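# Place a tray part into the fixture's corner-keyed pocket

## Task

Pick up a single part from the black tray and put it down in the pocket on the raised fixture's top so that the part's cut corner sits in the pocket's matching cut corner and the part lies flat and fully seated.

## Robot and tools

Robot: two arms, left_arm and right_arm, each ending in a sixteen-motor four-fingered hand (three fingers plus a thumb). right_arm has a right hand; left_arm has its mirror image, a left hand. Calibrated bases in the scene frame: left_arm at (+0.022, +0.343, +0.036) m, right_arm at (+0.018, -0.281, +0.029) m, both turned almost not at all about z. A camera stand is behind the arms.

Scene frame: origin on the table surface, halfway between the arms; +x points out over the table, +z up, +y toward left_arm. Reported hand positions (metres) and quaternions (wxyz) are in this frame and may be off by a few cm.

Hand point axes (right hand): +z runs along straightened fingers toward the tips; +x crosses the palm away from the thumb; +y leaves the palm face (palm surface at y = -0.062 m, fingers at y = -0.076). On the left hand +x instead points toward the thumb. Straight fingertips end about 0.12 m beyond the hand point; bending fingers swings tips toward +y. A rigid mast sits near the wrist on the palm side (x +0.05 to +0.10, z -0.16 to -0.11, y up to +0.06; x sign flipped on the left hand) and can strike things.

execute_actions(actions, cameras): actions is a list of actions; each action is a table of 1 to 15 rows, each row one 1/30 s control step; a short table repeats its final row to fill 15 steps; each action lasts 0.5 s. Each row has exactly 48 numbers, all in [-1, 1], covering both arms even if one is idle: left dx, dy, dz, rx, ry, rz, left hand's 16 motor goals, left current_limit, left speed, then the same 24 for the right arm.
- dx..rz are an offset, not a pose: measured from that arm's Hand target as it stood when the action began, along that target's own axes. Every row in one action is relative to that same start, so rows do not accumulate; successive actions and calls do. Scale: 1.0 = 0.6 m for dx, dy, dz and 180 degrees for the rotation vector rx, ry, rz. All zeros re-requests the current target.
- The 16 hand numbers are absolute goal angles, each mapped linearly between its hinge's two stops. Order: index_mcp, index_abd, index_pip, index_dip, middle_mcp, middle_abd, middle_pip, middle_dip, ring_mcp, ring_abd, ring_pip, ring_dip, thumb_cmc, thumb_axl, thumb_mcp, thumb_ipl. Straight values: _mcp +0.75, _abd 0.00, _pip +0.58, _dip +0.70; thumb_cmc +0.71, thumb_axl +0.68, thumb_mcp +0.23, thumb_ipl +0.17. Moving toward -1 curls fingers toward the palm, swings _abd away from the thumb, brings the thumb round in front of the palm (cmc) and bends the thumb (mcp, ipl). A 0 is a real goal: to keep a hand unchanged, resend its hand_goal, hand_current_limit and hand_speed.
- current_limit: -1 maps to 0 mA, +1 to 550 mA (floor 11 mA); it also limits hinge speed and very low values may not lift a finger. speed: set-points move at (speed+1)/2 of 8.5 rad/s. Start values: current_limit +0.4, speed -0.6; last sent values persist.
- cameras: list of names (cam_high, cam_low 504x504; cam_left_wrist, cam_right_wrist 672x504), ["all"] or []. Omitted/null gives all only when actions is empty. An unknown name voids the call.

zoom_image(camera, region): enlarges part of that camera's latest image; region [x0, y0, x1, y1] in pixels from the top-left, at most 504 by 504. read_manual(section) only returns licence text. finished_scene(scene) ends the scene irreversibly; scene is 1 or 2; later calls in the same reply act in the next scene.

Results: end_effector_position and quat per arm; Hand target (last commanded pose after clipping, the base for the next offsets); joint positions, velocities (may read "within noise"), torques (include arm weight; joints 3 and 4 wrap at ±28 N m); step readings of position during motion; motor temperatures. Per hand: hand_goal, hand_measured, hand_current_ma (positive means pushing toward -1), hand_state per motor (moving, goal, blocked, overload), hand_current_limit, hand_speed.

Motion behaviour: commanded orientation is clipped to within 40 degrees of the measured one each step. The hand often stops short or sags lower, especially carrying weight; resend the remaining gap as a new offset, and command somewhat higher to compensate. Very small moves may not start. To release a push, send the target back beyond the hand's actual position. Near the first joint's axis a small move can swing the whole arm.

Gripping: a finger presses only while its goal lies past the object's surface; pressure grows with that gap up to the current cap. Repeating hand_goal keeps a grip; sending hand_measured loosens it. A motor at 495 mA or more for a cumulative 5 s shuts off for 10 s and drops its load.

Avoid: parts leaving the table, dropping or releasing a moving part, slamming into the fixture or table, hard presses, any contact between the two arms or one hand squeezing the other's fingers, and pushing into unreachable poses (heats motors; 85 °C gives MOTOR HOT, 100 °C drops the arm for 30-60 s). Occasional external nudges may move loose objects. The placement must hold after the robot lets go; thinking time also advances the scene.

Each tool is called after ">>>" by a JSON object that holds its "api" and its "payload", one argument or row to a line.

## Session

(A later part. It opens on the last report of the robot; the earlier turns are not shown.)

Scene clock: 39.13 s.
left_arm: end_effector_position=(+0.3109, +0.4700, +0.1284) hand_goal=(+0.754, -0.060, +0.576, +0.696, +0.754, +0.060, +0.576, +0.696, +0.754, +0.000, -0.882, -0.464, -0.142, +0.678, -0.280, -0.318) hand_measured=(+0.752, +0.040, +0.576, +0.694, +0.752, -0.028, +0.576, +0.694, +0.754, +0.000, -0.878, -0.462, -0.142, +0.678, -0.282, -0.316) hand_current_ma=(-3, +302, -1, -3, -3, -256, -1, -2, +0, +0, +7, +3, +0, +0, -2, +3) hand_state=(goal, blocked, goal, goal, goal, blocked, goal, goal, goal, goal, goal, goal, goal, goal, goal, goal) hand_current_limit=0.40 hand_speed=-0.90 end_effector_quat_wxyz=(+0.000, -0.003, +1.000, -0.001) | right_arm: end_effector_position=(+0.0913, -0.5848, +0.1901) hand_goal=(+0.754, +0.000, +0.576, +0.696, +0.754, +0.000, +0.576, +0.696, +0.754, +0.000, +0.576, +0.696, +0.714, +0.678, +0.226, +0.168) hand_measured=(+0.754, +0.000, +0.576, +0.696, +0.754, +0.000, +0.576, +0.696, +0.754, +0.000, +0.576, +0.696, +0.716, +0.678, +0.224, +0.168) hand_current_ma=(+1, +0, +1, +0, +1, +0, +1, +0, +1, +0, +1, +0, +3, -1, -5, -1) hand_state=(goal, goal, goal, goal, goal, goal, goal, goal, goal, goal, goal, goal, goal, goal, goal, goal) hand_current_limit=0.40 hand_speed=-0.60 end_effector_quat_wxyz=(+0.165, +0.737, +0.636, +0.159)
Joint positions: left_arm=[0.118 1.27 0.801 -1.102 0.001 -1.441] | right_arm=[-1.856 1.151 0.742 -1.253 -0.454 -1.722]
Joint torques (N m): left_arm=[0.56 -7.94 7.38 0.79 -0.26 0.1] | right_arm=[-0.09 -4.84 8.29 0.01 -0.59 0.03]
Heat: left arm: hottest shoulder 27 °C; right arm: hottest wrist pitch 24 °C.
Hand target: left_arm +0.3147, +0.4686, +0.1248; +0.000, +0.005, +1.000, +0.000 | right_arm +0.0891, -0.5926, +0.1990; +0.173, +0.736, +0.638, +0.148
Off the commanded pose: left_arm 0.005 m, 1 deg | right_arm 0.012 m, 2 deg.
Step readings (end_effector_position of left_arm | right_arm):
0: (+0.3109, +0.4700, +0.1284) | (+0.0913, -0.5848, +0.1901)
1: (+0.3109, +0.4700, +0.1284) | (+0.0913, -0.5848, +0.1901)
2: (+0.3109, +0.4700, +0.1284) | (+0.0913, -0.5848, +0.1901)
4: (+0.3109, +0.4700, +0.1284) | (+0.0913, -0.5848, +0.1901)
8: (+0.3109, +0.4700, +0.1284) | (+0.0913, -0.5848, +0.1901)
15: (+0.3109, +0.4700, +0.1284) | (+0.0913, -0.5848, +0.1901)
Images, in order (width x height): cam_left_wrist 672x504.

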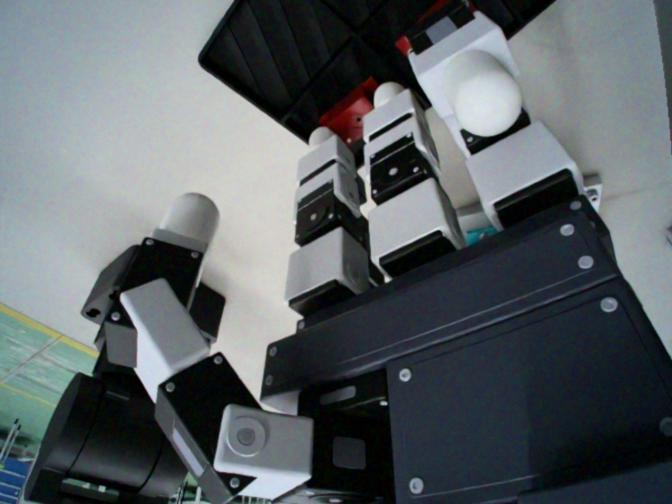

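>>> {"api": "execute_actions", "payload": {
  "actions": [
    [[0,0,-0.06,0,0,0,0.754,-0.08,0.576,0.696,0.754,0.08,0.576,0.696,0.754,0,-0.883,-0.464,-0.143,0.678,-0.281,-0.319,0.4,-0.9,0,0,0,0,0,0,0.754,0,0.576,0.696,0.754,0,0.576,0.696,0.754,0,0.576,0.696,0.714,0.678,0.226,0.168,0.4,-0.6]],
    [[0,0,-0.04,0,0,0,0.754,-0.08,0.576,0.696,0.754,0.08,0.576,0.696,0.754,0,-0.883,-0.464,-0.143,0.678,-0.281,-0.319,0.4,-0.9,0,0,0,0,0,0,0.754,0,0.576,0.696,0.754,0,0.576,0.696,0.754,0,0.576,0.696,0.714,0.678,0.226,0.168,0.4,-0.6]]
  ],
  "cameras": ["cam_left_wrist"]
}}

>>> {"api": "zoom_image", "payload": {
  "camera": "cam_left_wrist",
  "region": [290, 20, 430, 160]
}}

Scene clock: 40.60 s.
left_arm: end_effector_position=(+0.2973, +0.4683, +0.1645) hand_goal=(+0.754, -0.080, +0.576, +0.696, +0.754, +0.080, +0.576, +0.696, +0.754, +0.000, -0.882, -0.464, -0.142, +0.678, -0.280, -0.318) hand_measured=(+0.748, +0.032, +0.574, +0.694, +0.756, -0.028, +0.576, +0.696, +0.754, +0.000, -0.878, -0.462, -0.142, +0.678, -0.282, -0.316) hand_current_ma=(-13, +354, -4, -3, +2, -333, +0, -1, +0, +0, +7, +3, +0, +0, -3, +3) hand_state=(goal, blocked, goal, goal, goal, blocked, goal, goal, goal, goal, goal, goal, goal, goal, goal, goal) hand_current_limit=0.40 hand_speed=-0.90 end_effector_quat_wxyz=(-0.024, -0.002, +1.000, -0.003) | right_arm: end_effector_position=(+0.0913, -0.5848, +0.1901) hand_goal=(+0.754, +0.000, +0.576, +0.696, +0.754, +0.000, +0.576, +0.696, +0.754, +0.000, +0.576, +0.696, +0.714, +0.678, +0.226, +0.168) hand_measured=(+0.754, +0.000, +0.576, +0.696, +0.754, +0.000, +0.576, +0.696, +0.754, +0.000, +0.576, +0.696, +0.716, +0.678, +0.224, +0.168) hand_current_ma=(+1, +0, +1, +0, +1, +0, +1, +0, +1, +0, +1, +0, +3, -1, -5, -1) hand_state=(goal, goal, goal, goal, goal, goal, goal, goal, goal, goal, goal, goal, goal, goal, goal, goal) hand_current_limit=0.40 hand_speed=-0.60 end_effector_quat_wxyz=(+0.165, +0.737, +0.636, +0.159)
Joint positions: left_arm=[0.118 1.22 0.86 -1.258 0.001 -1.439] | right_arm=[-1.856 1.151 0.742 -1.253 -0.454 -1.722]
Joint torques (N m): left_arm=[0.5 -9.41 11.63 -0.38 -0.22 0.09] | right_arm=[-0.03 -4.84 8.31 0.01 -0.59 0.03]
Heat: left arm: hottest shoulder 27 °C; right arm: hottest wrist pitch 24 °C.
Hand target: left_arm +0.3148, +0.4686, +0.1848; +0.000, +0.005, +1.000, +0.000 | right_arm +0.0891, -0.5926, +0.1990; +0.173, +0.736, +0.638, +0.148
Off the commanded pose: left_arm 0.027 m, 3 deg | right_arm 0.012 m, 2 deg.
Step readings (end_effector_position of left_arm | right_arm):
0: (+0.3109, +0.4700, +0.1284) | (+0.0913, -0.5848, +0.1901)
1: (+0.3083, +0.4697, +0.1289) | (+0.0913, -0.5848, +0.1901)
2: (+0.3054, +0.4693, +0.1305) | (+0.0913, -0.5848, +0.1901)
4: (+0.2990, +0.4685, +0.1339) | (+0.0913, -0.5848, +0.1901)
8: (+0.2946, +0.4679, +0.1375) | (+0.0913, -0.5848, +0.1901)
15: (+0.2934, +0.4678, +0.1379) | (+0.0913, -0.5848, +0.1901)
16: (+0.2920, +0.4676, +0.1392) | (+0.0913, -0.5848, +0.1901)
17: (+0.2908, +0.4674, +0.1418) | (+0.0913, -0.5848, +0.1901)
19: (+0.2907, +0.4674, +0.1500) | (+0.0913, -0.5848, +0.1901)
23: (+0.2957, +0.4681, +0.1619) | (+0.0913, -0.5848, +0.1901)
30: (+0.2974, +0.4683, +0.1644) | (+0.0913, -0.5848, +0.1901)
Images, in order (width x height): cam_left_wrist 672x504.

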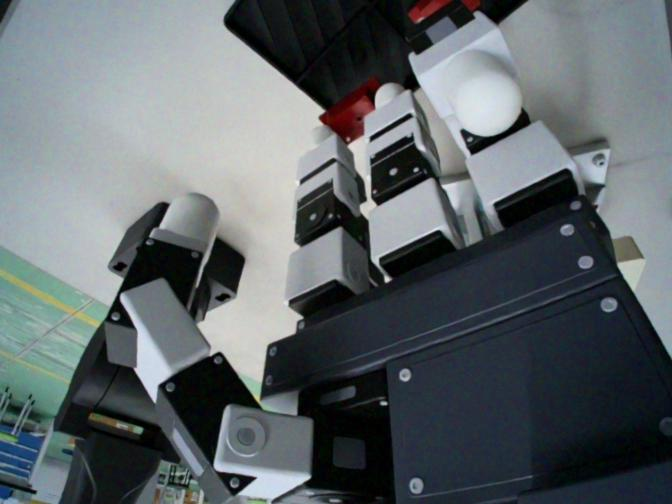

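Scaled by 3.600 from the camera's 672x504 image, which has a finer 960x720 frame.

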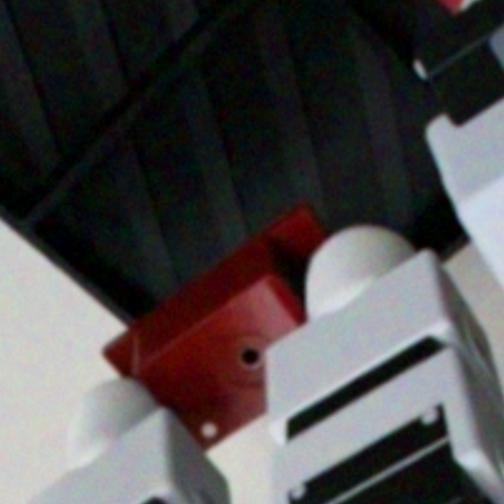

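>>> {"api": "execute_actions", "payload": {
  "actions": [
    [[0.06,0,-0.083,0,0,0,0.754,-0.08,0.576,0.696,0.754,0.08,0.576,0.696,0.754,0,-0.883,-0.464,-0.143,0.678,-0.281,-0.319,0.4,-0.9,0,0,0,0,0,0,0.754,0,0.576,0.696,0.754,0,0.576,0.696,0.754,0,0.576,0.696,0.714,0.678,0.226,0.168,0.4,-0.6]],
    [[0.06,0,-0.083,0,0,0,0.754,-0.08,0.576,0.696,0.754,0.08,0.576,0.696,0.754,0,-0.883,-0.464,-0.143,0.678,-0.281,-0.319,0.4,-0.9,0,0,0,0,0,0,0.754,0,0.576,0.696,0.754,0,0.576,0.696,0.754,0,0.576,0.696,0.714,0.678,0.226,0.168,0.4,-0.6]]
  ],
  "cameras": ["cam_left_wrist"]
}}

>>> {"api": "zoom_image", "payload": {
  "camera": "cam_left_wrist",
  "region": [290, 50, 430, 190]
}}

Scene clock: 43.83 s.
left_arm: end_effector_position=(+0.2324, +0.4650, +0.2674) hand_goal=(+0.754, -0.080, +0.576, +0.696, +0.754, +0.080, +0.576, +0.696, +0.754, +0.000, -0.882, -0.464, -0.142, +0.678, -0.280, -0.318) hand_measured=(+0.746, +0.026, +0.572, +0.694, +0.758, -0.028, +0.578, +0.696, +0.754, +0.000, -0.878, -0.462, -0.144, +0.678, -0.282, -0.316) hand_current_ma=(-15, +328, -4, -3, +6, -339, +2, +0, +0, +0, +7, +3, -2, -1, -4, +3) hand_state=(goal, blocked, goal, goal, goal, blocked, goal, goal, goal, goal, goal, goal, goal, goal, goal, goal) hand_current_limit=0.40 hand_speed=-0.90 end_effector_quat_wxyz=(-0.014, +0.006, +1.000, -0.002) | right_arm: end_effector_position=(+0.0913, -0.5848, +0.1901) hand_goal=(+0.754, +0.000, +0.576, +0.696, +0.754, +0.000, +0.576, +0.696, +0.754, +0.000, +0.576, +0.696, +0.714, +0.678, +0.226, +0.168) hand_measured=(+0.754, +0.000, +0.576, +0.696, +0.754, +0.000, +0.576, +0.696, +0.754, +0.000, +0.576, +0.696, +0.716, +0.678, +0.224, +0.168) hand_current_ma=(+1, +0, +1, +0, +1, +0, +1, +0, +1, +0, +1, +0, +3, -1, -5, -1) hand_state=(goal, goal, goal, goal, goal, goal, goal, goal, goal, goal, goal, goal, goal, goal, goal, goal) hand_current_limit=0.40 hand_speed=-0.60 end_effector_quat_wxyz=(+0.165, +0.737, +0.636, +0.159)
Joint positions: left_arm=[0.14 0.961 0.957 -1.596 -0.001 -1.401] | right_arm=[-1.856 1.151 0.742 -1.253 -0.454 -1.722]
Joint torques (N m): left_arm=[1.79 -3.6 12.23 -0.28 -0.18 0.09] | right_arm=[-0.03 -4.84 8.29 0.01 -0.59 0.03]
Heat: left arm: hottest elbow 28 °C; right arm: hottest wrist pitch 24 °C.
Hand target: left_arm +0.2428, +0.4693, +0.2844; +0.000, +0.005, +1.000, +0.000 | right_arm +0.0891, -0.5926, +0.1990; +0.173, +0.736, +0.638, +0.148
Off the commanded pose: left_arm 0.020 m, 2 deg | right_arm 0.012 m, 2 deg.
Step readings (end_effector_position of left_arm | right_arm):
0: (+0.2973, +0.4683, +0.1645) | (+0.0913, -0.5848, +0.1901)
1: (+0.2938, +0.4680, +0.1662) | (+0.0913, -0.5848, +0.1901)
2: (+0.2865, +0.4675, +0.1712) | (+0.0913, -0.5848, +0.1901)
4: (+0.2719, +0.4658, +0.1850) | (+0.0913, -0.5848, +0.1901)
8: (+0.2602, +0.4642, +0.2120) | (+0.0913, -0.5848, +0.1901)
15: (+0.2656, +0.4649, +0.2196) | (+0.0913, -0.5848, +0.1901)
16: (+0.2625, +0.4647, +0.2213) | (+0.0913, -0.5848, +0.1901)
17: (+0.2551, +0.4646, +0.2256) | (+0.0913, -0.5848, +0.1901)
19: (+0.2408, +0.4646, +0.2374) | (+0.0913, -0.5848, +0.1901)
23: (+0.2288, +0.4644, +0.2600) | (+0.0913, -0.5848, +0.1901)
30: (+0.2322, +0.4650, +0.2676) | (+0.0913, -0.5848, +0.1901)
Images, in order (width x height): cam_left_wrist 672x504.

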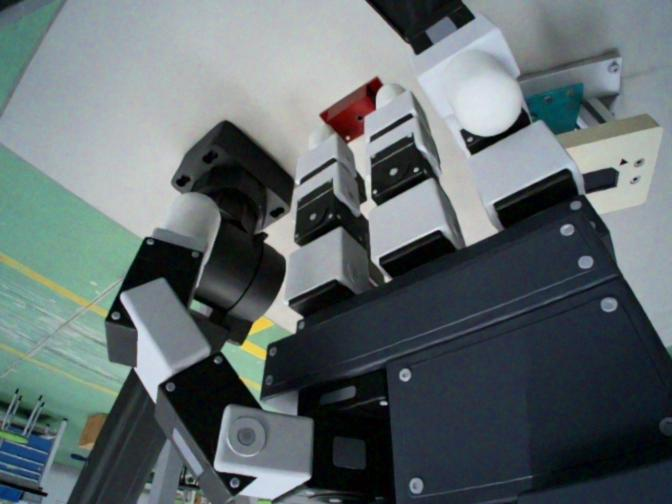

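Scaled by 3.600 from the camera's 672x504 image, which has a finer 960x720 frame.

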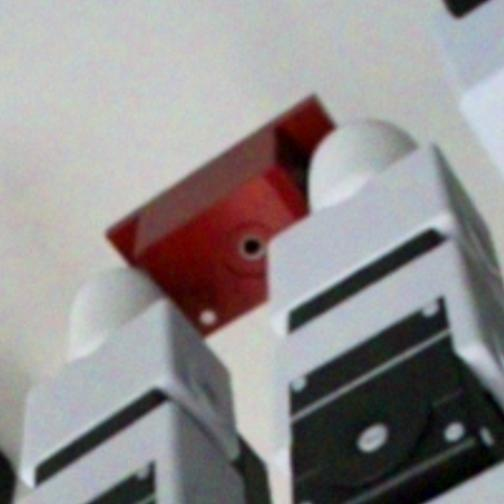

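>>> {"api": "execute_actions", "payload": {
  "actions": [
    [[-0.07,-0.0743,-0.025,0,0,0.186,0.754,-0.08,0.576,0.696,0.754,0.08,0.576,0.696,0.754,0,-0.883,-0.464,-0.143,0.678,-0.281,-0.319,0.4,-0.9,0,0,0,0,0,0,0.754,0,0.576,0.696,0.754,0,0.576,0.696,0.754,0,0.576,0.696,0.714,0.678,0.226,0.168,0.4,-0.6]],
    [[-0.0975,-0.0628,0,0,0,0.186,0.754,-0.08,0.576,0.696,0.754,0.08,0.576,0.696,0.754,0,-0.883,-0.464,-0.143,0.678,-0.281,-0.319,0.4,-0.9,0,0,0,0,0,0,0.754,0,0.576,0.696,0.754,0,0.576,0.696,0.754,0,0.576,0.696,0.714,0.678,0.226,0.168,0.4,-0.6]],
    [[-0.119,-0.033,0,0,0,0.186,0.754,-0.08,0.576,0.696,0.754,0.08,0.576,0.696,0.754,0,-0.883,-0.464,-0.143,0.678,-0.281,-0.319,0.4,-0.9,0,0,0,0,0,0,0.754,0,0.576,0.696,0.754,0,0.576,0.696,0.754,0,0.576,0.696,0.714,0.678,0.226,0.168,0.4,-0.6]]
  ],
  "cameras": ["cam_left_wrist","cam_high","cam_low"]
}}

Scene clock: 46.20 s.
left_arm: end_effector_position=(+0.3121, +0.2865, +0.2820) hand_goal=(+0.754, -0.080, +0.576, +0.696, +0.754, +0.080, +0.576, +0.696, +0.754, +0.000, -0.882, -0.464, -0.142, +0.678, -0.280, -0.318) hand_measured=(+0.744, +0.026, +0.570, +0.694, +0.760, -0.028, +0.580, +0.698, +0.754, +0.000, -0.878, -0.462, -0.142, +0.678, -0.282, -0.316) hand_current_ma=(-23, +328, -11, -4, +10, -339, +5, +2, +0, +0, +7, +3, +1, +1, -4, +3) hand_state=(goal, blocked, goal, goal, goal, blocked, goal, goal, goal, goal, goal, goal, goal, goal, goal, goal) hand_current_limit=0.40 hand_speed=-0.90 end_effector_quat_wxyz=(-0.013, +0.773, +0.635, -0.006) | right_arm: end_effector_position=(+0.0913, -0.5848, +0.1901) hand_goal=(+0.754, +0.000, +0.576, +0.696, +0.754, +0.000, +0.576, +0.696, +0.754, +0.000, +0.576, +0.696, +0.714, +0.678, +0.226, +0.168) hand_measured=(+0.754, +0.000, +0.576, +0.696, +0.754, +0.000, +0.576, +0.696, +0.754, +0.000, +0.576, +0.696, +0.716, +0.678, +0.224, +0.168) hand_current_ma=(+1, +0, +1, +0, +1, +0, +1, +0, +1, +0, +1, +0, +3, -1, -5, -1) hand_state=(goal, goal, goal, goal, goal, goal, goal, goal, goal, goal, goal, goal, goal, goal, goal, goal) hand_current_limit=0.40 hand_speed=-0.60 end_effector_quat_wxyz=(+0.165, +0.737, +0.636, +0.159)
Joint positions: left_arm=[-0.318 0.895 0.966 -1.67 -0.005 -0.104] | right_arm=[-1.856 1.151 0.742 -1.253 -0.454 -1.722]
Joint torques (N m): left_arm=[1.85 -3.14 11.7 -0.01 0.02 0.09] | right_arm=[-0.09 -4.84 8.29 0.01 -0.59 0.03]
Heat: left arm: hottest elbow 28 °C; right arm: hottest wrist pitch 24 °C.
Hand target: left_arm +0.3206, +0.2866, +0.2995; +0.000, +0.772, +0.636, +0.000 | right_arm +0.0891, -0.5926, +0.1990; +0.173, +0.736, +0.638, +0.148
Off the commanded pose: left_arm 0.019 m, 2 deg | right_arm 0.012 m, 2 deg.
Step readings (end_effector_position of left_arm | right_arm):
0: (+0.2325, +0.4650, +0.2674) | (+0.0913, -0.5848, +0.1901)
1: (+0.2350, +0.4633, +0.2680) | (+0.0913, -0.5848, +0.1901)
2: (+0.2420, +0.4580, +0.2702) | (+0.0913, -0.5848, +0.1901)
4: (+0.2548, +0.4369, +0.2710) | (+0.0913, -0.5848, +0.1901)
8: (+0.2660, +0.4209, +0.2722) | (+0.0913, -0.5848, +0.1901)
15: (+0.2721, +0.4224, +0.2734) | (+0.0913, -0.5848, +0.1901)
16: (+0.2753, +0.4192, +0.2740) | (+0.0913, -0.5848, +0.1901)
17: (+0.2817, +0.4104, +0.2764) | (+0.0913, -0.5848, +0.1901)
19: (+0.2908, +0.3842, +0.2785) | (+0.0913, -0.5848, +0.1901)
23: (+0.2978, +0.3628, +0.2804) | (+0.0913, -0.5848, +0.1901)
30: (+0.3024, +0.3608, +0.2801) | (+0.0913, -0.5848, +0.1901)
31: (+0.3045, +0.3561, +0.2805) | (+0.0913, -0.5848, +0.1901)
32: (+0.3077, +0.3456, +0.2821) | (+0.0913, -0.5848, +0.1901)
34: (+0.3096, +0.3184, +0.2830) | (+0.0913, -0.5848, +0.1901)
38: (+0.3105, +0.2946, +0.2824) | (+0.0913, -0.5848, +0.1901)
45: (+0.3119, +0.2888, +0.2821) | (+0.0913, -0.5848, +0.1901)
Images, in order (width x height): cam_high 504x504, cam_low 504x504, cam_left_wrist 672x504.

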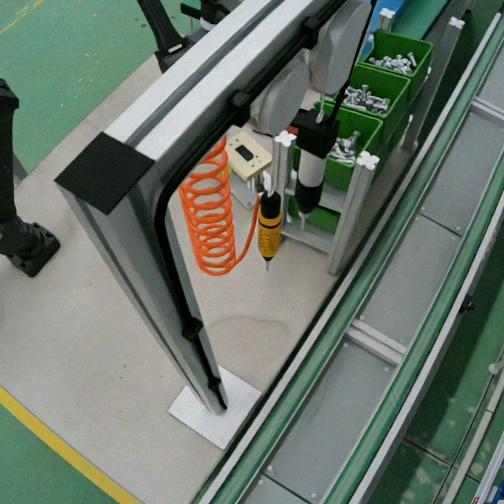

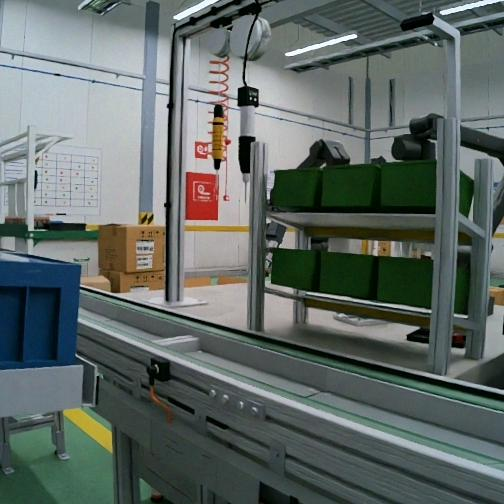

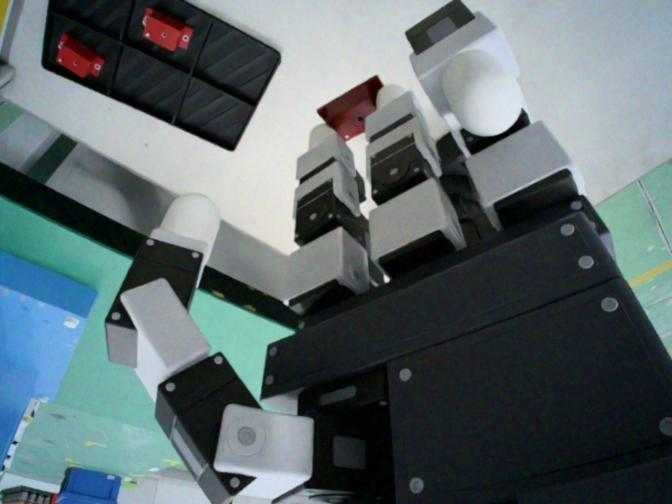

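>>> {"api": "execute_actions", "payload": {
  "actions": [
    [[-0.1007,0.0003,0,0,0,0.186,0.754,-0.08,0.576,0.696,0.754,0.08,0.576,0.696,0.754,0,-0.883,-0.464,-0.143,0.678,-0.281,-0.319,0.4,-0.9,0,0,0,0,0,0,0.754,0,0.576,0.696,0.754,0,0.576,0.696,0.754,0,0.576,0.696,0.714,0.678,0.226,0.168,0.4,-0.6]],
    [[-0.0825,0.0258,0,0,0,0.186,0.754,-0.08,0.576,0.696,0.754,0.08,0.576,0.696,0.754,0,-0.883,-0.464,-0.143,0.678,-0.281,-0.319,0.4,-0.9,0,0,0,0,0,0,0.754,0,0.576,0.696,0.754,0,0.576,0.696,0.754,0,0.576,0.696,0.714,0.678,0.226,0.168,0.4,-0.6]],
    [[-0.0588,0.007,0,0,0,0.186,0.754,-0.08,0.576,0.696,0.754,0.08,0.576,0.696,0.754,0,-0.883,-0.464,-0.143,0.678,-0.281,-0.319,0.4,-0.9,0,0,0,0,0,0,0.754,0,0.576,0.696,0.754,0,0.576,0.696,0.754,0,0.576,0.696,0.714,0.678,0.226,0.168,0.4,-0.6]]
  ],
  "cameras": ["cam_left_wrist","cam_high"]
}}

Scene clock: 48.63 s.
left_arm: end_effector_position=(+0.2341, +0.1735, +0.2765) hand_goal=(+0.754, -0.080, +0.576, +0.696, +0.754, +0.080, +0.576, +0.696, +0.754, +0.000, -0.882, -0.464, -0.142, +0.678, -0.280, -0.318) hand_measured=(+0.746, +0.026, +0.572, +0.694, +0.764, -0.028, +0.582, +0.698, +0.754, +0.000, -0.878, -0.462, -0.140, +0.680, -0.282, -0.316) hand_current_ma=(-14, +328, -5, -3, +19, -339, +9, +3, +0, +0, +7, +3, +2, +2, -4, +2) hand_state=(goal, blocked, goal, goal, goal, blocked, goal, goal, goal, goal, goal, goal, goal, goal, goal, goal) hand_current_limit=0.40 hand_speed=-0.90 end_effector_quat_wxyz=(-0.009, +0.982, -0.188, -0.030) | right_arm: end_effector_position=(+0.0913, -0.5848, +0.1901) hand_goal=(+0.754, +0.000, +0.576, +0.696, +0.754, +0.000, +0.576, +0.696, +0.754, +0.000, +0.576, +0.696, +0.714, +0.678, +0.226, +0.168) hand_measured=(+0.754, +0.000, +0.576, +0.696, +0.754, +0.000, +0.576, +0.696, +0.754, +0.000, +0.576, +0.696, +0.716, +0.678, +0.224, +0.168) hand_current_ma=(+1, +0, +1, +0, +1, +0, +1, +0, +1, +0, +1, +0, +3, -1, -5, -1) hand_state=(goal, goal, goal, goal, goal, goal, goal, goal, goal, goal, goal, goal, goal, goal, goal, goal) hand_current_limit=0.40 hand_speed=-0.60 end_effector_quat_wxyz=(+0.165, +0.737, +0.636, +0.159)
Joint positions: left_arm=[-0.375 0.99 1.003 -1.646 -0.007 1.592] | right_arm=[-1.856 1.151 0.742 -1.253 -0.454 -1.722]
Joint torques (N m): left_arm=[1.73 -4.42 12.85 0.55 0.24 0.11] | right_arm=[-0.03 -4.84 8.29 0.01 -0.59 0.03]
Heat: left arm: hottest elbow 28 °C; right arm: hottest wrist pitch 24 °C.
Hand target: left_arm +0.2519, +0.1698, +0.2994; +0.000, +0.982, -0.186, +0.000 | right_arm +0.0891, -0.5926, +0.1990; +0.173, +0.736, +0.638, +0.148
Off the commanded pose: left_arm 0.029 m, 4 deg | right_arm 0.012 m, 2 deg.
Step readings (end_effector_position of left_arm | right_arm):
0: (+0.3121, +0.2865, +0.2820) | (+0.0913, -0.5848, +0.1901)
1: (+0.3121, +0.2824, +0.2822) | (+0.0913, -0.5848, +0.1901)
2: (+0.3118, +0.2750, +0.2827) | (+0.0913, -0.5848, +0.1901)
4: (+0.3082, +0.2578, +0.2823) | (+0.0913, -0.5848, +0.1901)
8: (+0.3021, +0.2390, +0.2818) | (+0.0913, -0.5848, +0.1901)
15: (+0.2986, +0.2309, +0.2810) | (+0.0913, -0.5848, +0.1901)
16: (+0.2967, +0.2280, +0.2807) | (+0.0913, -0.5848, +0.1901)
17: (+0.2930, +0.2234, +0.2800) | (+0.0913, -0.5848, +0.1901)
19: (+0.2846, +0.2119, +0.2791) | (+0.0913, -0.5848, +0.1901)
23: (+0.2740, +0.1961, +0.2747) | (+0.0913, -0.5848, +0.1901)
30: (+0.2688, +0.1875, +0.2709) | (+0.0913, -0.5848, +0.1901)
31: (+0.2657, +0.1877, +0.2705) | (+0.0913, -0.5848, +0.1901)
32: (+0.2603, +0.1892, +0.2695) | (+0.0913, -0.5848, +0.1901)
34: (+0.2519, +0.1871, +0.2711) | (+0.0913, -0.5848, +0.1901)
38: (+0.2425, +0.1760, +0.2778) | (+0.0913, -0.5848, +0.1901)
45: (+0.2371, +0.1733, +0.2762) | (+0.0913, -0.5848, +0.1901)
Images, in order (width x height): cam_high 504x504, cam_left_wrist 672x504.

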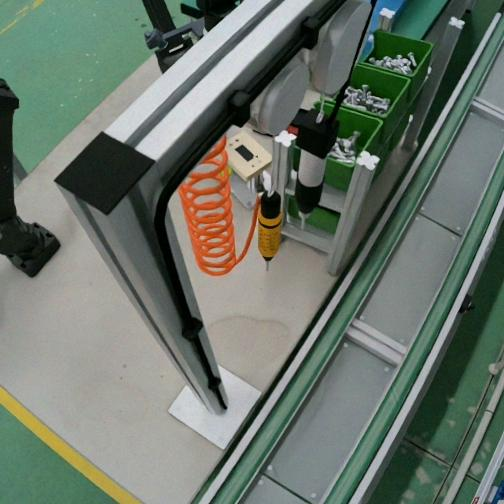

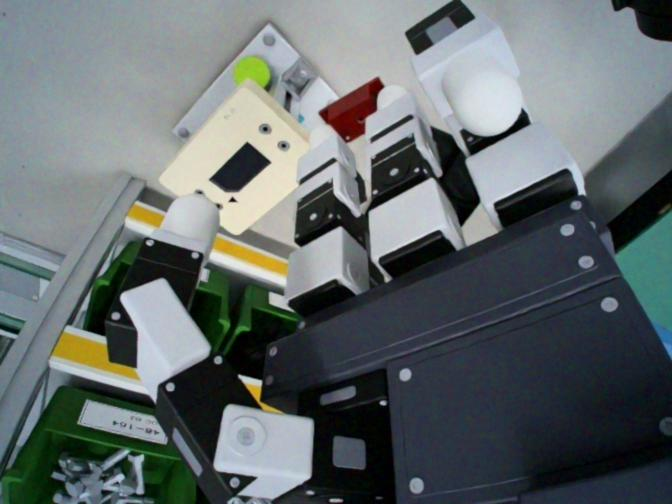

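>>> {"api": "zoom_image", "payload": {
  "camera": "cam_left_wrist",
  "region": [150, 70, 330, 250]
}}

>>> {"api": "zoom_image", "payload": {
  "camera": "cam_left_wrist",
  "region": [300, 60, 420, 160]
}}

Scaled by 2.800 from the camera's 672x504 image, which has a finer 960x720 frame.

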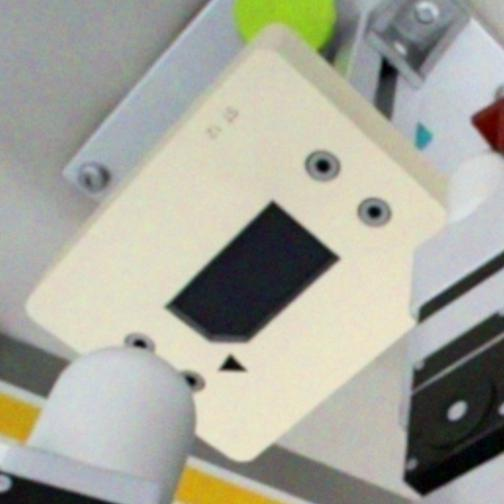

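Scaled by 4.200 from the camera's 672x504 image, which has a finer 960x720 frame.

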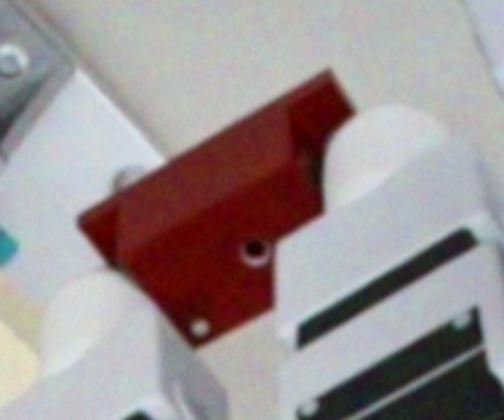

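>>> {"api": "execute_actions", "payload": {
  "actions": [
    [[0.075,0.003,-0.0167,0,0,0,0.754,-0.08,0.576,0.696,0.754,0.08,0.576,0.696,0.754,0,-0.883,-0.464,-0.143,0.678,-0.281,-0.319,0.4,-0.9,0,0,0,0,0,0,0.754,0,0.576,0.696,0.754,0,0.576,0.696,0.754,0,0.576,0.696,0.714,0.678,0.226,0.168,0.4,-0.6]],
    [[0.075,0.003,0,0,0,0,0.754,-0.08,0.576,0.696,0.754,0.08,0.576,0.696,0.754,0,-0.883,-0.464,-0.143,0.678,-0.281,-0.319,0.4,-0.9,0,0,0,0,0,0,0.754,0,0.576,0.696,0.754,0,0.576,0.696,0.754,0,0.576,0.696,0.714,0.678,0.226,0.168,0.4,-0.6]]
  ],
  "cameras": ["cam_left_wrist"]
}}

>>> {"api": "zoom_image", "payload": {
  "camera": "cam_left_wrist",
  "region": [260, 50, 440, 190]
}}

Scene clock: 51.70 s.
left_arm: end_effector_position=(+0.3224, +0.1400, +0.2858) hand_goal=(+0.754, -0.080, +0.576, +0.696, +0.754, +0.080, +0.576, +0.696, +0.754, +0.000, -0.882, -0.464, -0.142, +0.678, -0.280, -0.318) hand_measured=(+0.746, +0.026, +0.572, +0.694, +0.764, -0.028, +0.582, +0.698, +0.754, +0.000, -0.878, -0.462, -0.142, +0.678, -0.282, -0.316) hand_current_ma=(-14, +328, -5, -3, +19, -339, +9, +3, +0, +0, +7, +3, +0, +1, -4, +2) hand_state=(goal, blocked, goal, goal, goal, blocked, goal, goal, goal, goal, goal, goal, goal, goal, goal, goal) hand_current_limit=0.40 hand_speed=-0.90 end_effector_quat_wxyz=(-0.007, +0.982, -0.188, -0.031) | right_arm: end_effector_position=(+0.0913, -0.5848, +0.1901) hand_goal=(+0.754, +0.000, +0.576, +0.696, +0.754, +0.000, +0.576, +0.696, +0.754, +0.000, +0.576, +0.696, +0.714, +0.678, +0.226, +0.168) hand_measured=(+0.754, +0.000, +0.576, +0.696, +0.754, +0.000, +0.576, +0.696, +0.754, +0.000, +0.576, +0.696, +0.716, +0.678, +0.224, +0.168) hand_current_ma=(+1, +0, +1, +0, +1, +0, +1, +0, +1, +0, +1, +0, +3, -1, -5, -1) hand_state=(goal, goal, goal, goal, goal, goal, goal, goal, goal, goal, goal, goal, goal, goal, goal, goal) hand_current_limit=0.40 hand_speed=-0.60 end_effector_quat_wxyz=(+0.165, +0.737, +0.636, +0.159)
Joint positions: left_arm=[-0.375 1.246 1.212 -1.599 -0.003 1.593] | right_arm=[-1.856 1.151 0.742 -1.253 -0.454 -1.722]
Joint torques (N m): left_arm=[0.62 -10.4 12.22 0.24 0.23 -0.07] | right_arm=[-0.09 -4.84 8.31 0.02 -0.59 0.03]
Heat: left arm: hottest elbow 29 °C; right arm: hottest wrist roll 24 °C.
Hand target: left_arm +0.3343, +0.1335, +0.3094; +0.000, +0.982, -0.186, +0.000 | right_arm +0.0891, -0.5926, +0.1990; +0.173, +0.736, +0.638, +0.148
Off the commanded pose: left_arm 0.027 m, 4 deg | right_arm 0.012 m, 2 deg.
Step readings (end_effector_position of left_arm | right_arm):
0: (+0.2341, +0.1735, +0.2765) | (+0.0913, -0.5848, +0.1901)
1: (+0.2362, +0.1727, +0.2773) | (+0.0913, -0.5848, +0.1901)
2: (+0.2410, +0.1707, +0.2795) | (+0.0913, -0.5848, +0.1901)
4: (+0.2589, +0.1636, +0.2875) | (+0.0913, -0.5848, +0.1901)
8: (+0.2816, +0.1552, +0.2892) | (+0.0913, -0.5848, +0.1901)
15: (+0.2823, +0.1550, +0.2876) | (+0.0913, -0.5848, +0.1901)
16: (+0.2841, +0.1543, +0.2881) | (+0.0913, -0.5848, +0.1901)
17: (+0.2884, +0.1526, +0.2897) | (+0.0913, -0.5848, +0.1901)
19: (+0.3037, +0.1469, +0.2926) | (+0.0913, -0.5848, +0.1901)
23: (+0.3215, +0.1403, +0.2882) | (+0.0913, -0.5848, +0.1901)
30: (+0.3224, +0.1400, +0.2858) | (+0.0913, -0.5848, +0.1901)
Images, in order (width x height): cam_left_wrist 672x504.

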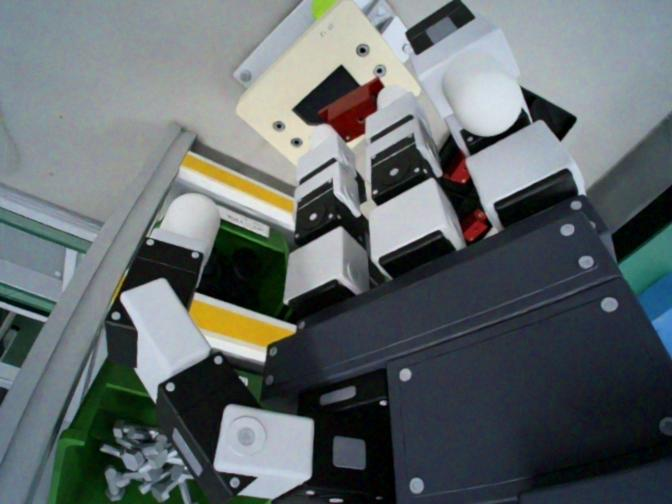

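Scaled by 2.800 from the camera's 672x504 image, which has a finer 960x720 frame.

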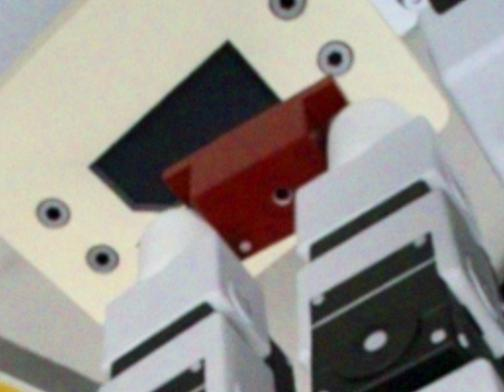

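>>> {"api": "execute_actions", "payload": {
  "actions": [
    [[0.0312,0.018,0.0133,0,0,-0.05,0.754,-0.08,0.576,0.696,0.754,0.08,0.576,0.696,0.754,0,-0.883,-0.464,-0.143,0.678,-0.281,-0.319,0.4,-0.9,0,0,0,0,0,0,0.754,0,0.576,0.696,0.754,0,0.576,0.696,0.754,0,0.576,0.696,0.714,0.678,0.226,0.168,0.4,-0.6]]
  ],
  "cameras": ["cam_left_wrist"]
}}

>>> {"api": "zoom_image", "payload": {
  "camera": "cam_left_wrist",
  "region": [270, 50, 410, 160]
}}

Scene clock: 53.97 s.
left_arm: end_effector_position=(+0.3345, +0.1255, +0.2857) hand_goal=(+0.754, -0.080, +0.576, +0.696, +0.754, +0.080, +0.576, +0.696, +0.754, +0.000, -0.882, -0.464, -0.142, +0.678, -0.280, -0.318) hand_measured=(+0.746, +0.026, +0.572, +0.694, +0.764, -0.028, +0.582, +0.698, +0.754, +0.000, -0.878, -0.462, -0.142, +0.678, -0.282, -0.316) hand_current_ma=(-15, +328, -5, -3, +20, -339, +9, +3, +1, +0, +7, +3, +0, +1, -4, +2) hand_state=(goal, blocked, goal, goal, goal, blocked, goal, goal, goal, goal, goal, goal, goal, goal, goal, goal) hand_current_limit=0.40 hand_speed=-0.90 end_effector_quat_wxyz=(-0.005, +0.994, -0.108, -0.024) | right_arm: end_effector_position=(+0.0913, -0.5848, +0.1901) hand_goal=(+0.754, +0.000, +0.576, +0.696, +0.754, +0.000, +0.576, +0.696, +0.754, +0.000, +0.576, +0.696, +0.714, +0.678, +0.226, +0.168) hand_measured=(+0.754, +0.000, +0.576, +0.696, +0.754, +0.000, +0.576, +0.696, +0.754, +0.000, +0.576, +0.696, +0.716, +0.678, +0.224, +0.168) hand_current_ma=(+1, +0, +1, +0, +1, +0, +1, +0, +1, +0, +1, +0, +3, -1, -5, -1) hand_state=(goal, goal, goal, goal, goal, goal, goal, goal, goal, goal, goal, goal, goal, goal, goal, goal) hand_current_limit=0.40 hand_speed=-0.60 end_effector_quat_wxyz=(+0.165, +0.737, +0.636, +0.159)
Joint positions: left_arm=[-0.413 1.246 1.212 -1.587 0.004 1.394] | right_arm=[-1.856 1.151 0.742 -1.253 -0.454 -1.722]
Joint torques (N m): left_arm=[0.32 -9.29 11.74 0.75 -0.04 -0.09] | right_arm=[-0.03 -4.84 8.29 0.01 -0.59 0.03]
Heat: left arm: hottest elbow 29 °C; right arm: hottest wrist roll 24 °C.
Hand target: left_arm +0.3478, +0.1166, +0.3014; +0.000, +0.994, -0.109, +0.000 | right_arm +0.0891, -0.5926, +0.1990; +0.173, +0.736, +0.638, +0.148
Off the commanded pose: left_arm 0.022 m, 3 deg | right_arm 0.012 m, 2 deg.
Step readings (end_effector_position of left_arm | right_arm):
0: (+0.3224, +0.1400, +0.2858) | (+0.0913, -0.5848, +0.1901)
1: (+0.3237, +0.1383, +0.2860) | (+0.0913, -0.5848, +0.1901)
2: (+0.3261, +0.1363, +0.2861) | (+0.0913, -0.5848, +0.1901)
4: (+0.3291, +0.1312, +0.2861) | (+0.0913, -0.5848, +0.1901)
8: (+0.3311, +0.1258, +0.2859) | (+0.0913, -0.5848, +0.1901)
15: (+0.3337, +0.1254, +0.2857) | (+0.0913, -0.5848, +0.1901)
Images, in order (width x height): cam_left_wrist 672x504.

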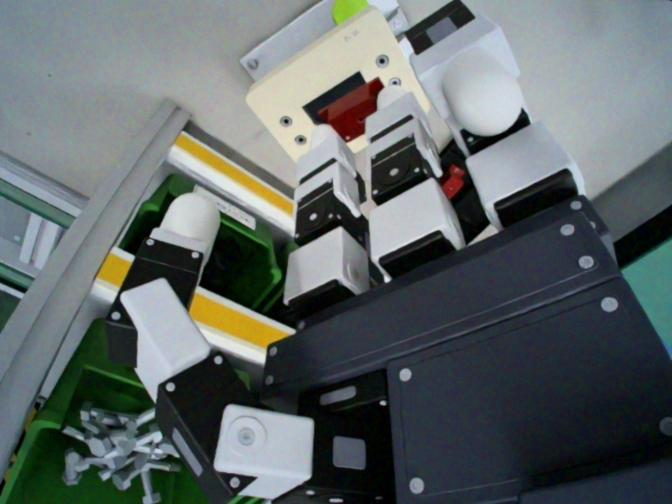

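Scaled by 3.600 from the camera's 672x504 image, which has a finer 960x720 frame.

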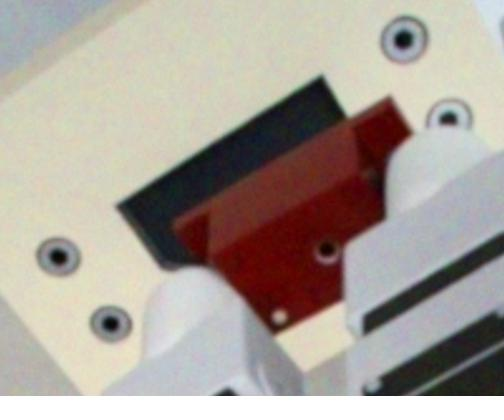

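>>> {"api": "execute_actions", "payload": {
  "actions": [
    [[0,0,0.02,0,0,0,0.754,-0.08,0.576,0.696,0.754,0.08,0.576,0.696,0.754,0,-0.883,-0.464,-0.143,0.678,-0.281,-0.319,0.4,-0.9,0,0,0,0,0,0,0.754,0,0.576,0.696,0.754,0,0.576,0.696,0.754,0,0.576,0.696,0.714,0.678,0.226,0.168,0.4,-0.6]]
  ],
  "cameras": ["cam_left_wrist"]
}}

>>> {"api": "zoom_image", "payload": {
  "camera": "cam_left_wrist",
  "region": [270, 50, 410, 160]
}}

Scene clock: 55.20 s.
left_arm: end_effector_position=(+0.3416, +0.1225, +0.2865) hand_goal=(+0.754, -0.080, +0.576, +0.696, +0.754, +0.080, +0.576, +0.696, +0.754, +0.000, -0.882, -0.464, -0.142, +0.678, -0.280, -0.318) hand_measured=(+0.746, +0.026, +0.572, +0.694, +0.764, -0.028, +0.582, +0.698, +0.754, +0.000, -0.878, -0.462, -0.142, +0.678, -0.282, -0.316) hand_current_ma=(-15, +328, -5, -3, +20, -339, +9, +3, +1, +0, +7, +3, +0, +1, -4, +2) hand_state=(goal, blocked, goal, goal, goal, blocked, goal, goal, goal, goal, goal, goal, goal, goal, goal, goal) hand_current_limit=0.40 hand_speed=-0.90 end_effector_quat_wxyz=(-0.001, +0.994, -0.108, -0.009) | right_arm: end_effector_position=(+0.0913, -0.5848, +0.1901) hand_goal=(+0.754, +0.000, +0.576, +0.696, +0.754, +0.000, +0.576, +0.696, +0.754, +0.000, +0.576, +0.696, +0.714, +0.678, +0.226, +0.168) hand_measured=(+0.754, +0.000, +0.576, +0.696, +0.754, +0.000, +0.576, +0.696, +0.754, +0.000, +0.576, +0.696, +0.716, +0.678, +0.224, +0.168) hand_current_ma=(+1, +0, +1, +0, +1, +0, +1, +0, +1, +0, +1, +0, +3, -1, -5, -1) hand_state=(goal, goal, goal, goal, goal, goal, goal, goal, goal, goal, goal, goal, goal, goal, goal, goal) hand_current_limit=0.40 hand_speed=-0.60 end_effector_quat_wxyz=(+0.165, +0.737, +0.636, +0.159)
Joint positions: left_arm=[-0.413 1.246 1.212 -1.556 0.003 1.393] | right_arm=[-1.856 1.151 0.742 -1.253 -0.454 -1.722]
Joint torques (N m): left_arm=[0.21 -9.23 9.47 0.85 -0.02 -0.08] | right_arm=[-0.03 -4.84 8.29 0.01 -0.59 0.03]
Heat: left arm: hottest elbow 29 °C; right arm: hottest wrist roll 24 °C.
Hand target: left_arm +0.3478, +0.1166, +0.2895; +0.000, +0.994, -0.109, +0.000 | right_arm +0.0891, -0.5926, +0.1990; +0.173, +0.736, +0.638, +0.148
Off the commanded pose: left_arm 0.009 m, 1 deg | right_arm 0.012 m, 2 deg.
Step readings (end_effector_position of left_arm | right_arm):
0: (+0.3345, +0.1255, +0.2857) | (+0.0913, -0.5848, +0.1901)
1: (+0.3351, +0.1251, +0.2857) | (+0.0913, -0.5848, +0.1901)
2: (+0.3367, +0.1245, +0.2859) | (+0.0913, -0.5848, +0.1901)
4: (+0.3401, +0.1231, +0.2863) | (+0.0913, -0.5848, +0.1901)
8: (+0.3416, +0.1225, +0.2865) | (+0.0913, -0.5848, +0.1901)
15: (+0.3416, +0.1225, +0.2865) | (+0.0913, -0.5848, +0.1901)
Images, in order (width x height): cam_left_wrist 672x504.

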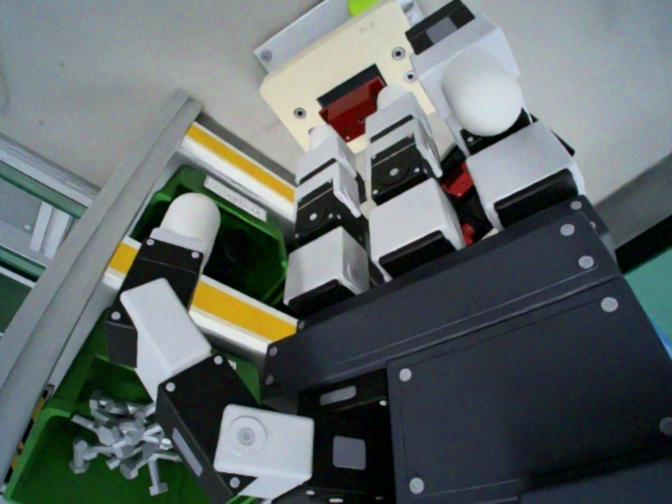

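Scaled by 3.600 from the camera's 672x504 image, which has a finer 960x720 frame.

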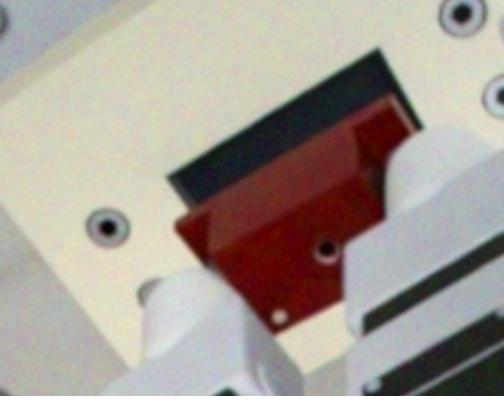

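>>> {"api": "execute_actions", "payload": {
  "actions": [
    [[-0.0005,0.0052,0.02,0,0,0,0.754,-0.08,0.576,0.696,0.754,0.08,0.576,0.696,0.754,0,-0.883,-0.464,-0.143,0.678,-0.281,-0.319,0.4,-0.9,0,0,0,0,0,0,0.754,0,0.576,0.696,0.754,0,0.576,0.696,0.754,0,0.576,0.696,0.714,0.678,0.226,0.168,0.4,-0.6]]
  ],
  "cameras": ["cam_left_wrist"]
}}

>>> {"api": "zoom_image", "payload": {
  "camera": "cam_left_wrist",
  "region": [270, 50, 410, 160]
}}

Scene clock: 56.40 s.
left_arm: end_effector_position=(+0.3438, +0.1194, +0.2780) hand_goal=(+0.754, -0.080, +0.576, +0.696, +0.754, +0.080, +0.576, +0.696, +0.754, +0.000, -0.882, -0.464, -0.142, +0.678, -0.280, -0.318) hand_measured=(+0.746, +0.026, +0.572, +0.694, +0.764, -0.028, +0.582, +0.698, +0.754, +0.000, -0.878, -0.462, -0.142, +0.678, -0.282, -0.316) hand_current_ma=(-15, +328, -5, -3, +20, -339, +9, +3, +1, +0, +7, +3, +0, +1, -4, +2) hand_state=(goal, blocked, goal, goal, goal, blocked, goal, goal, goal, goal, goal, goal, goal, goal, goal, goal) hand_current_limit=0.40 hand_speed=-0.90 end_effector_quat_wxyz=(-0.001, +0.994, -0.107, -0.006) | right_arm: end_effector_position=(+0.0913, -0.5848, +0.1901) hand_goal=(+0.754, +0.000, +0.576, +0.696, +0.754, +0.000, +0.576, +0.696, +0.754, +0.000, +0.576, +0.696, +0.714, +0.678, +0.226, +0.168) hand_measured=(+0.754, +0.000, +0.576, +0.696, +0.754, +0.000, +0.576, +0.696, +0.754, +0.000, +0.576, +0.696, +0.716, +0.678, +0.224, +0.168) hand_current_ma=(+1, +0, +1, +0, +1, +0, +1, +0, +1, +0, +1, +0, +3, -1, -5, -1) hand_state=(goal, goal, goal, goal, goal, goal, goal, goal, goal, goal, goal, goal, goal, goal, goal, goal) hand_current_limit=0.40 hand_speed=-0.60 end_effector_quat_wxyz=(+0.165, +0.737, +0.636, +0.159)
Joint positions: left_arm=[-0.42 1.25 1.193 -1.525 0.002 1.384] | right_arm=[-1.856 1.151 0.742 -1.253 -0.454 -1.722]
Joint torques (N m): left_arm=[0.15 -9.35 8.66 0.95 0 -0.09] | right_arm=[-0.03 -4.84 8.31 0.01 -0.59 0.03]
Heat: left arm: hottest elbow 29 °C; right arm: hottest waist 23 °C.
Hand target: left_arm +0.3468, +0.1136, +0.2775; +0.000, +0.994, -0.109, +0.000 | right_arm +0.0891, -0.5926, +0.1990; +0.173, +0.736, +0.638, +0.148
Off the commanded pose: left_arm 0.007 m, 1 deg | right_arm 0.012 m, 2 deg.
Step readings (end_effector_position of left_arm | right_arm):
0: (+0.3416, +0.1225, +0.2865) | (+0.0913, -0.5848, +0.1901)
1: (+0.3417, +0.1221, +0.2858) | (+0.0913, -0.5848, +0.1901)
2: (+0.3427, +0.1211, +0.2846) | (+0.0913, -0.5848, +0.1901)
4: (+0.3440, +0.1200, +0.2814) | (+0.0913, -0.5848, +0.1901)
8: (+0.3434, +0.1195, +0.2780) | (+0.0913, -0.5848, +0.1901)
15: (+0.3438, +0.1194, +0.2780) | (+0.0913, -0.5848, +0.1901)
Images, in order (width x height): cam_left_wrist 672x504.

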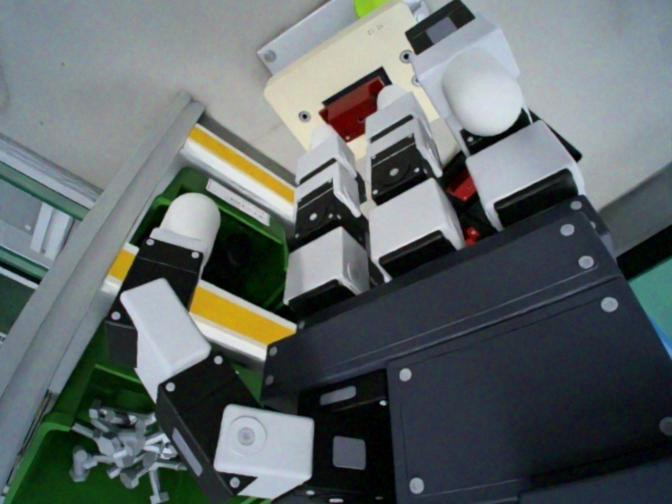

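Scaled by 3.600 from the camera's 672x504 image, which has a finer 960x720 frame.

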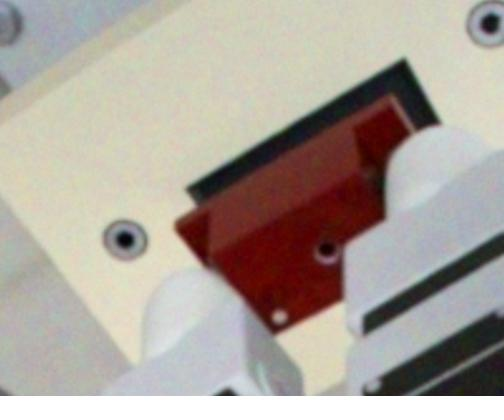

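>>> {"api": "execute_actions", "payload": {
  "actions": [
    [[-0.0081,0.0018,0.007,0,0,0,0.754,-0.08,0.576,0.696,0.754,0.08,0.576,0.696,0.754,0,-0.883,-0.464,-0.143,0.678,-0.281,-0.319,0.4,-0.9,0,0,0,0,0,0,0.754,0,0.576,0.696,0.754,0,0.576,0.696,0.754,0,0.576,0.696,0.714,0.678,0.226,0.168,0.4,-0.6]]
  ],
  "cameras": ["cam_left_wrist"]
}}

>>> {"api": "zoom_image", "payload": {
  "camera": "cam_left_wrist",
  "region": [290, 50, 410, 145]
}}

Scene clock: 57.83 s.
left_arm: end_effector_position=(+0.3399, +0.1190, +0.2695) hand_goal=(+0.754, -0.080, +0.576, +0.696, +0.754, +0.080, +0.576, +0.696, +0.754, +0.000, -0.882, -0.464, -0.142, +0.678, -0.280, -0.318) hand_measured=(+0.746, +0.026, +0.572, +0.694, +0.764, -0.028, +0.582, +0.698, +0.754, +0.000, -0.878, -0.462, -0.142, +0.678, -0.282, -0.316) hand_current_ma=(-15, +328, -5, -3, +20, -339, +9, +3, +1, +0, +7, +3, +0, +1, -4, +2) hand_state=(goal, blocked, goal, goal, goal, blocked, goal, goal, goal, goal, goal, goal, goal, goal, goal, goal) hand_current_limit=0.40 hand_speed=-0.90 end_effector_quat_wxyz=(-0.002, +0.994, -0.107, -0.011) | right_arm: end_effector_position=(+0.0913, -0.5848, +0.1901) hand_goal=(+0.754, +0.000, +0.576, +0.696, +0.754, +0.000, +0.576, +0.696, +0.754, +0.000, +0.576, +0.696, +0.714, +0.678, +0.226, +0.168) hand_measured=(+0.754, +0.000, +0.576, +0.696, +0.754, +0.000, +0.576, +0.696, +0.754, +0.000, +0.576, +0.696, +0.716, +0.678, +0.224, +0.168) hand_current_ma=(+1, +0, +1, +0, +1, +0, +1, +0, +1, +0, +1, +0, +3, -1, -5, -1) hand_state=(goal, goal, goal, goal, goal, goal, goal, goal, goal, goal, goal, goal, goal, goal, goal, goal) hand_current_limit=0.40 hand_speed=-0.60 end_effector_quat_wxyz=(+0.165, +0.737, +0.636, +0.159)
Joint positions: left_arm=[-0.425 1.25 1.172 -1.515 0.002 1.378] | right_arm=[-1.856 1.151 0.742 -1.253 -0.454 -1.722]
Joint torques (N m): left_arm=[0.21 -10.29 8.68 0.84 0 -0.08] | right_arm=[-0.03 -4.84 8.29 0.01 -0.59 0.03]
Heat: left arm: hottest elbow 29 °C; right arm: hottest waist 23 °C.
Hand target: left_arm +0.3419, +0.1136, +0.2733; +0.000, +0.994, -0.109, +0.000 | right_arm +0.0891, -0.5926, +0.1990; +0.173, +0.736, +0.638, +0.148
Off the commanded pose: left_arm 0.007 m, 1 deg | right_arm 0.012 m, 2 deg.
Step readings (end_effector_position of left_arm | right_arm):
0: (+0.3438, +0.1194, +0.2780) | (+0.0913, -0.5848, +0.1901)
1: (+0.3436, +0.1194, +0.2773) | (+0.0913, -0.5848, +0.1901)
2: (+0.3436, +0.1191, +0.2760) | (+0.0913, -0.5848, +0.1901)
4: (+0.3421, +0.1189, +0.2726) | (+0.0913, -0.5848, +0.1901)
8: (+0.3398, +0.1190, +0.2695) | (+0.0913, -0.5848, +0.1901)
15: (+0.3398, +0.1190, +0.2695) | (+0.0913, -0.5848, +0.1901)
Images, in order (width x height): cam_left_wrist 672x504.

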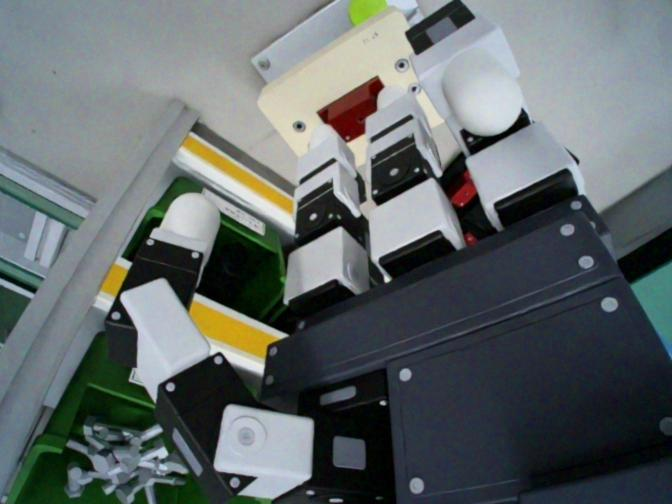

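Scaled by 4.200 from the camera's 672x504 image, which has a finer 960x720 frame.

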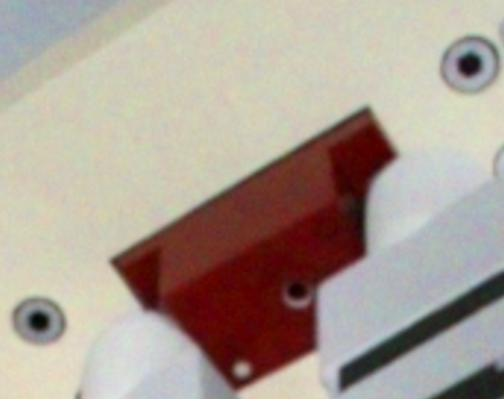

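>>> {"api": "zoom_image", "payload": {
  "camera": "cam_left_wrist",
  "region": [305, 60, 395, 145]
}}

Scaled by 5.600 from the camera's 672x504 image, which has a finer 960x720 frame.

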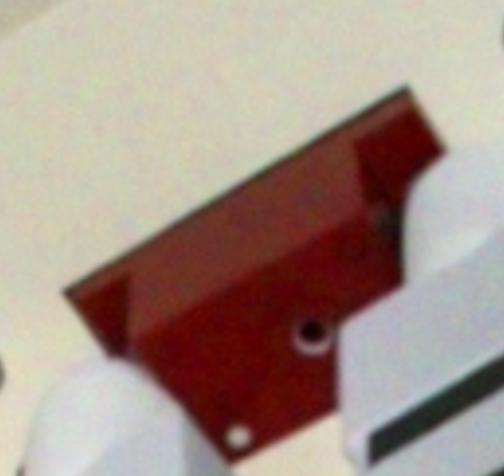

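>>> {"api": "execute_actions", "payload": {
  "actions": [
    [[0,0,0.0083,0,0,0,0.754,-0.08,0.576,0.696,0.754,0.08,0.576,0.696,0.754,0,-0.883,-0.464,-0.143,0.678,-0.281,-0.319,0.4,-0.9,0,0,0,0,0,0,0.754,0,0.576,0.696,0.754,0,0.576,0.696,0.754,0,0.576,0.696,0.714,0.678,0.226,0.168,0.4,-0.6]]
  ],
  "cameras": ["cam_left_wrist"]
}}

>>> {"api": "zoom_image", "payload": {
  "camera": "cam_left_wrist",
  "region": [305, 60, 395, 145]
}}

Scene clock: 59.03 s.
left_arm: end_effector_position=(+0.3401, +0.1189, +0.2656) hand_goal=(+0.754, -0.080, +0.576, +0.696, +0.754, +0.080, +0.576, +0.696, +0.754, +0.000, -0.882, -0.464, -0.142, +0.678, -0.280, -0.318) hand_measured=(+0.746, +0.026, +0.572, +0.694, +0.764, -0.028, +0.582, +0.698, +0.754, +0.000, -0.878, -0.462, -0.142, +0.678, -0.282, -0.316) hand_current_ma=(-15, +328, -5, -3, +20, -339, +9, +3, +1, +0, +7, +3, +0, +1, -4, +2) hand_state=(goal, blocked, goal, goal, goal, blocked, goal, goal, goal, goal, goal, goal, goal, goal, goal, goal) hand_current_limit=0.40 hand_speed=-0.90 end_effector_quat_wxyz=(-0.002, +0.994, -0.107, -0.010) | right_arm: end_effector_position=(+0.0913, -0.5848, +0.1901) hand_goal=(+0.754, +0.000, +0.576, +0.696, +0.754, +0.000, +0.576, +0.696, +0.754, +0.000, +0.576, +0.696, +0.714, +0.678, +0.226, +0.168) hand_measured=(+0.754, +0.000, +0.576, +0.696, +0.754, +0.000, +0.576, +0.696, +0.754, +0.000, +0.576, +0.696, +0.716, +0.678, +0.224, +0.168) hand_current_ma=(+1, +0, +1, +0, +1, +0, +1, +0, +1, +0, +1, +0, +3, -1, -5, -1) hand_state=(goal, goal, goal, goal, goal, goal, goal, goal, goal, goal, goal, goal, goal, goal, goal, goal) hand_current_limit=0.40 hand_speed=-0.60 end_effector_quat_wxyz=(+0.165, +0.737, +0.636, +0.159)
Joint positions: left_arm=[-0.425 1.25 1.162 -1.503 0.002 1.378] | right_arm=[-1.856 1.151 0.742 -1.253 -0.454 -1.722]
Joint torques (N m): left_arm=[0.15 -10.23 8.47 0.88 0 -0.08] | right_arm=[-0.03 -4.84 8.29 0.01 -0.59 0.03]
Heat: left arm: hottest elbow 29 °C; right arm: hottest waist 23 °C.
Hand target: left_arm +0.3418, +0.1136, +0.2682; +0.000, +0.994, -0.109, +0.000 | right_arm +0.0891, -0.5926, +0.1990; +0.173, +0.736, +0.638, +0.148
Off the commanded pose: left_arm 0.006 m, 1 deg | right_arm 0.012 m, 2 deg.
Step readings (end_effector_position of left_arm | right_arm):
0: (+0.3399, +0.1190, +0.2695) | (+0.0913, -0.5848, +0.1901)
1: (+0.3399, +0.1189, +0.2691) | (+0.0913, -0.5848, +0.1901)
2: (+0.3404, +0.1187, +0.2684) | (+0.0913, -0.5848, +0.1901)
4: (+0.3407, +0.1186, +0.2670) | (+0.0913, -0.5848, +0.1901)
8: (+0.3401, +0.1189, +0.2656) | (+0.0913, -0.5848, +0.1901)
15: (+0.3401, +0.1189, +0.2656) | (+0.0913, -0.5848, +0.1901)
Images, in order (width x height): cam_left_wrist 672x504.

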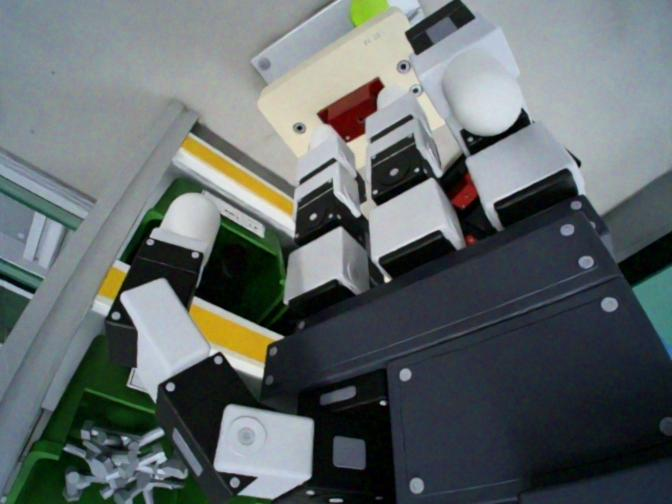

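Scaled by 5.600 from the camera's 672x504 image, which has a finer 960x720 frame.

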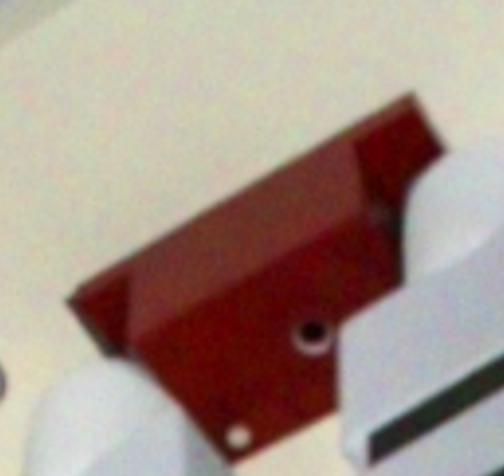

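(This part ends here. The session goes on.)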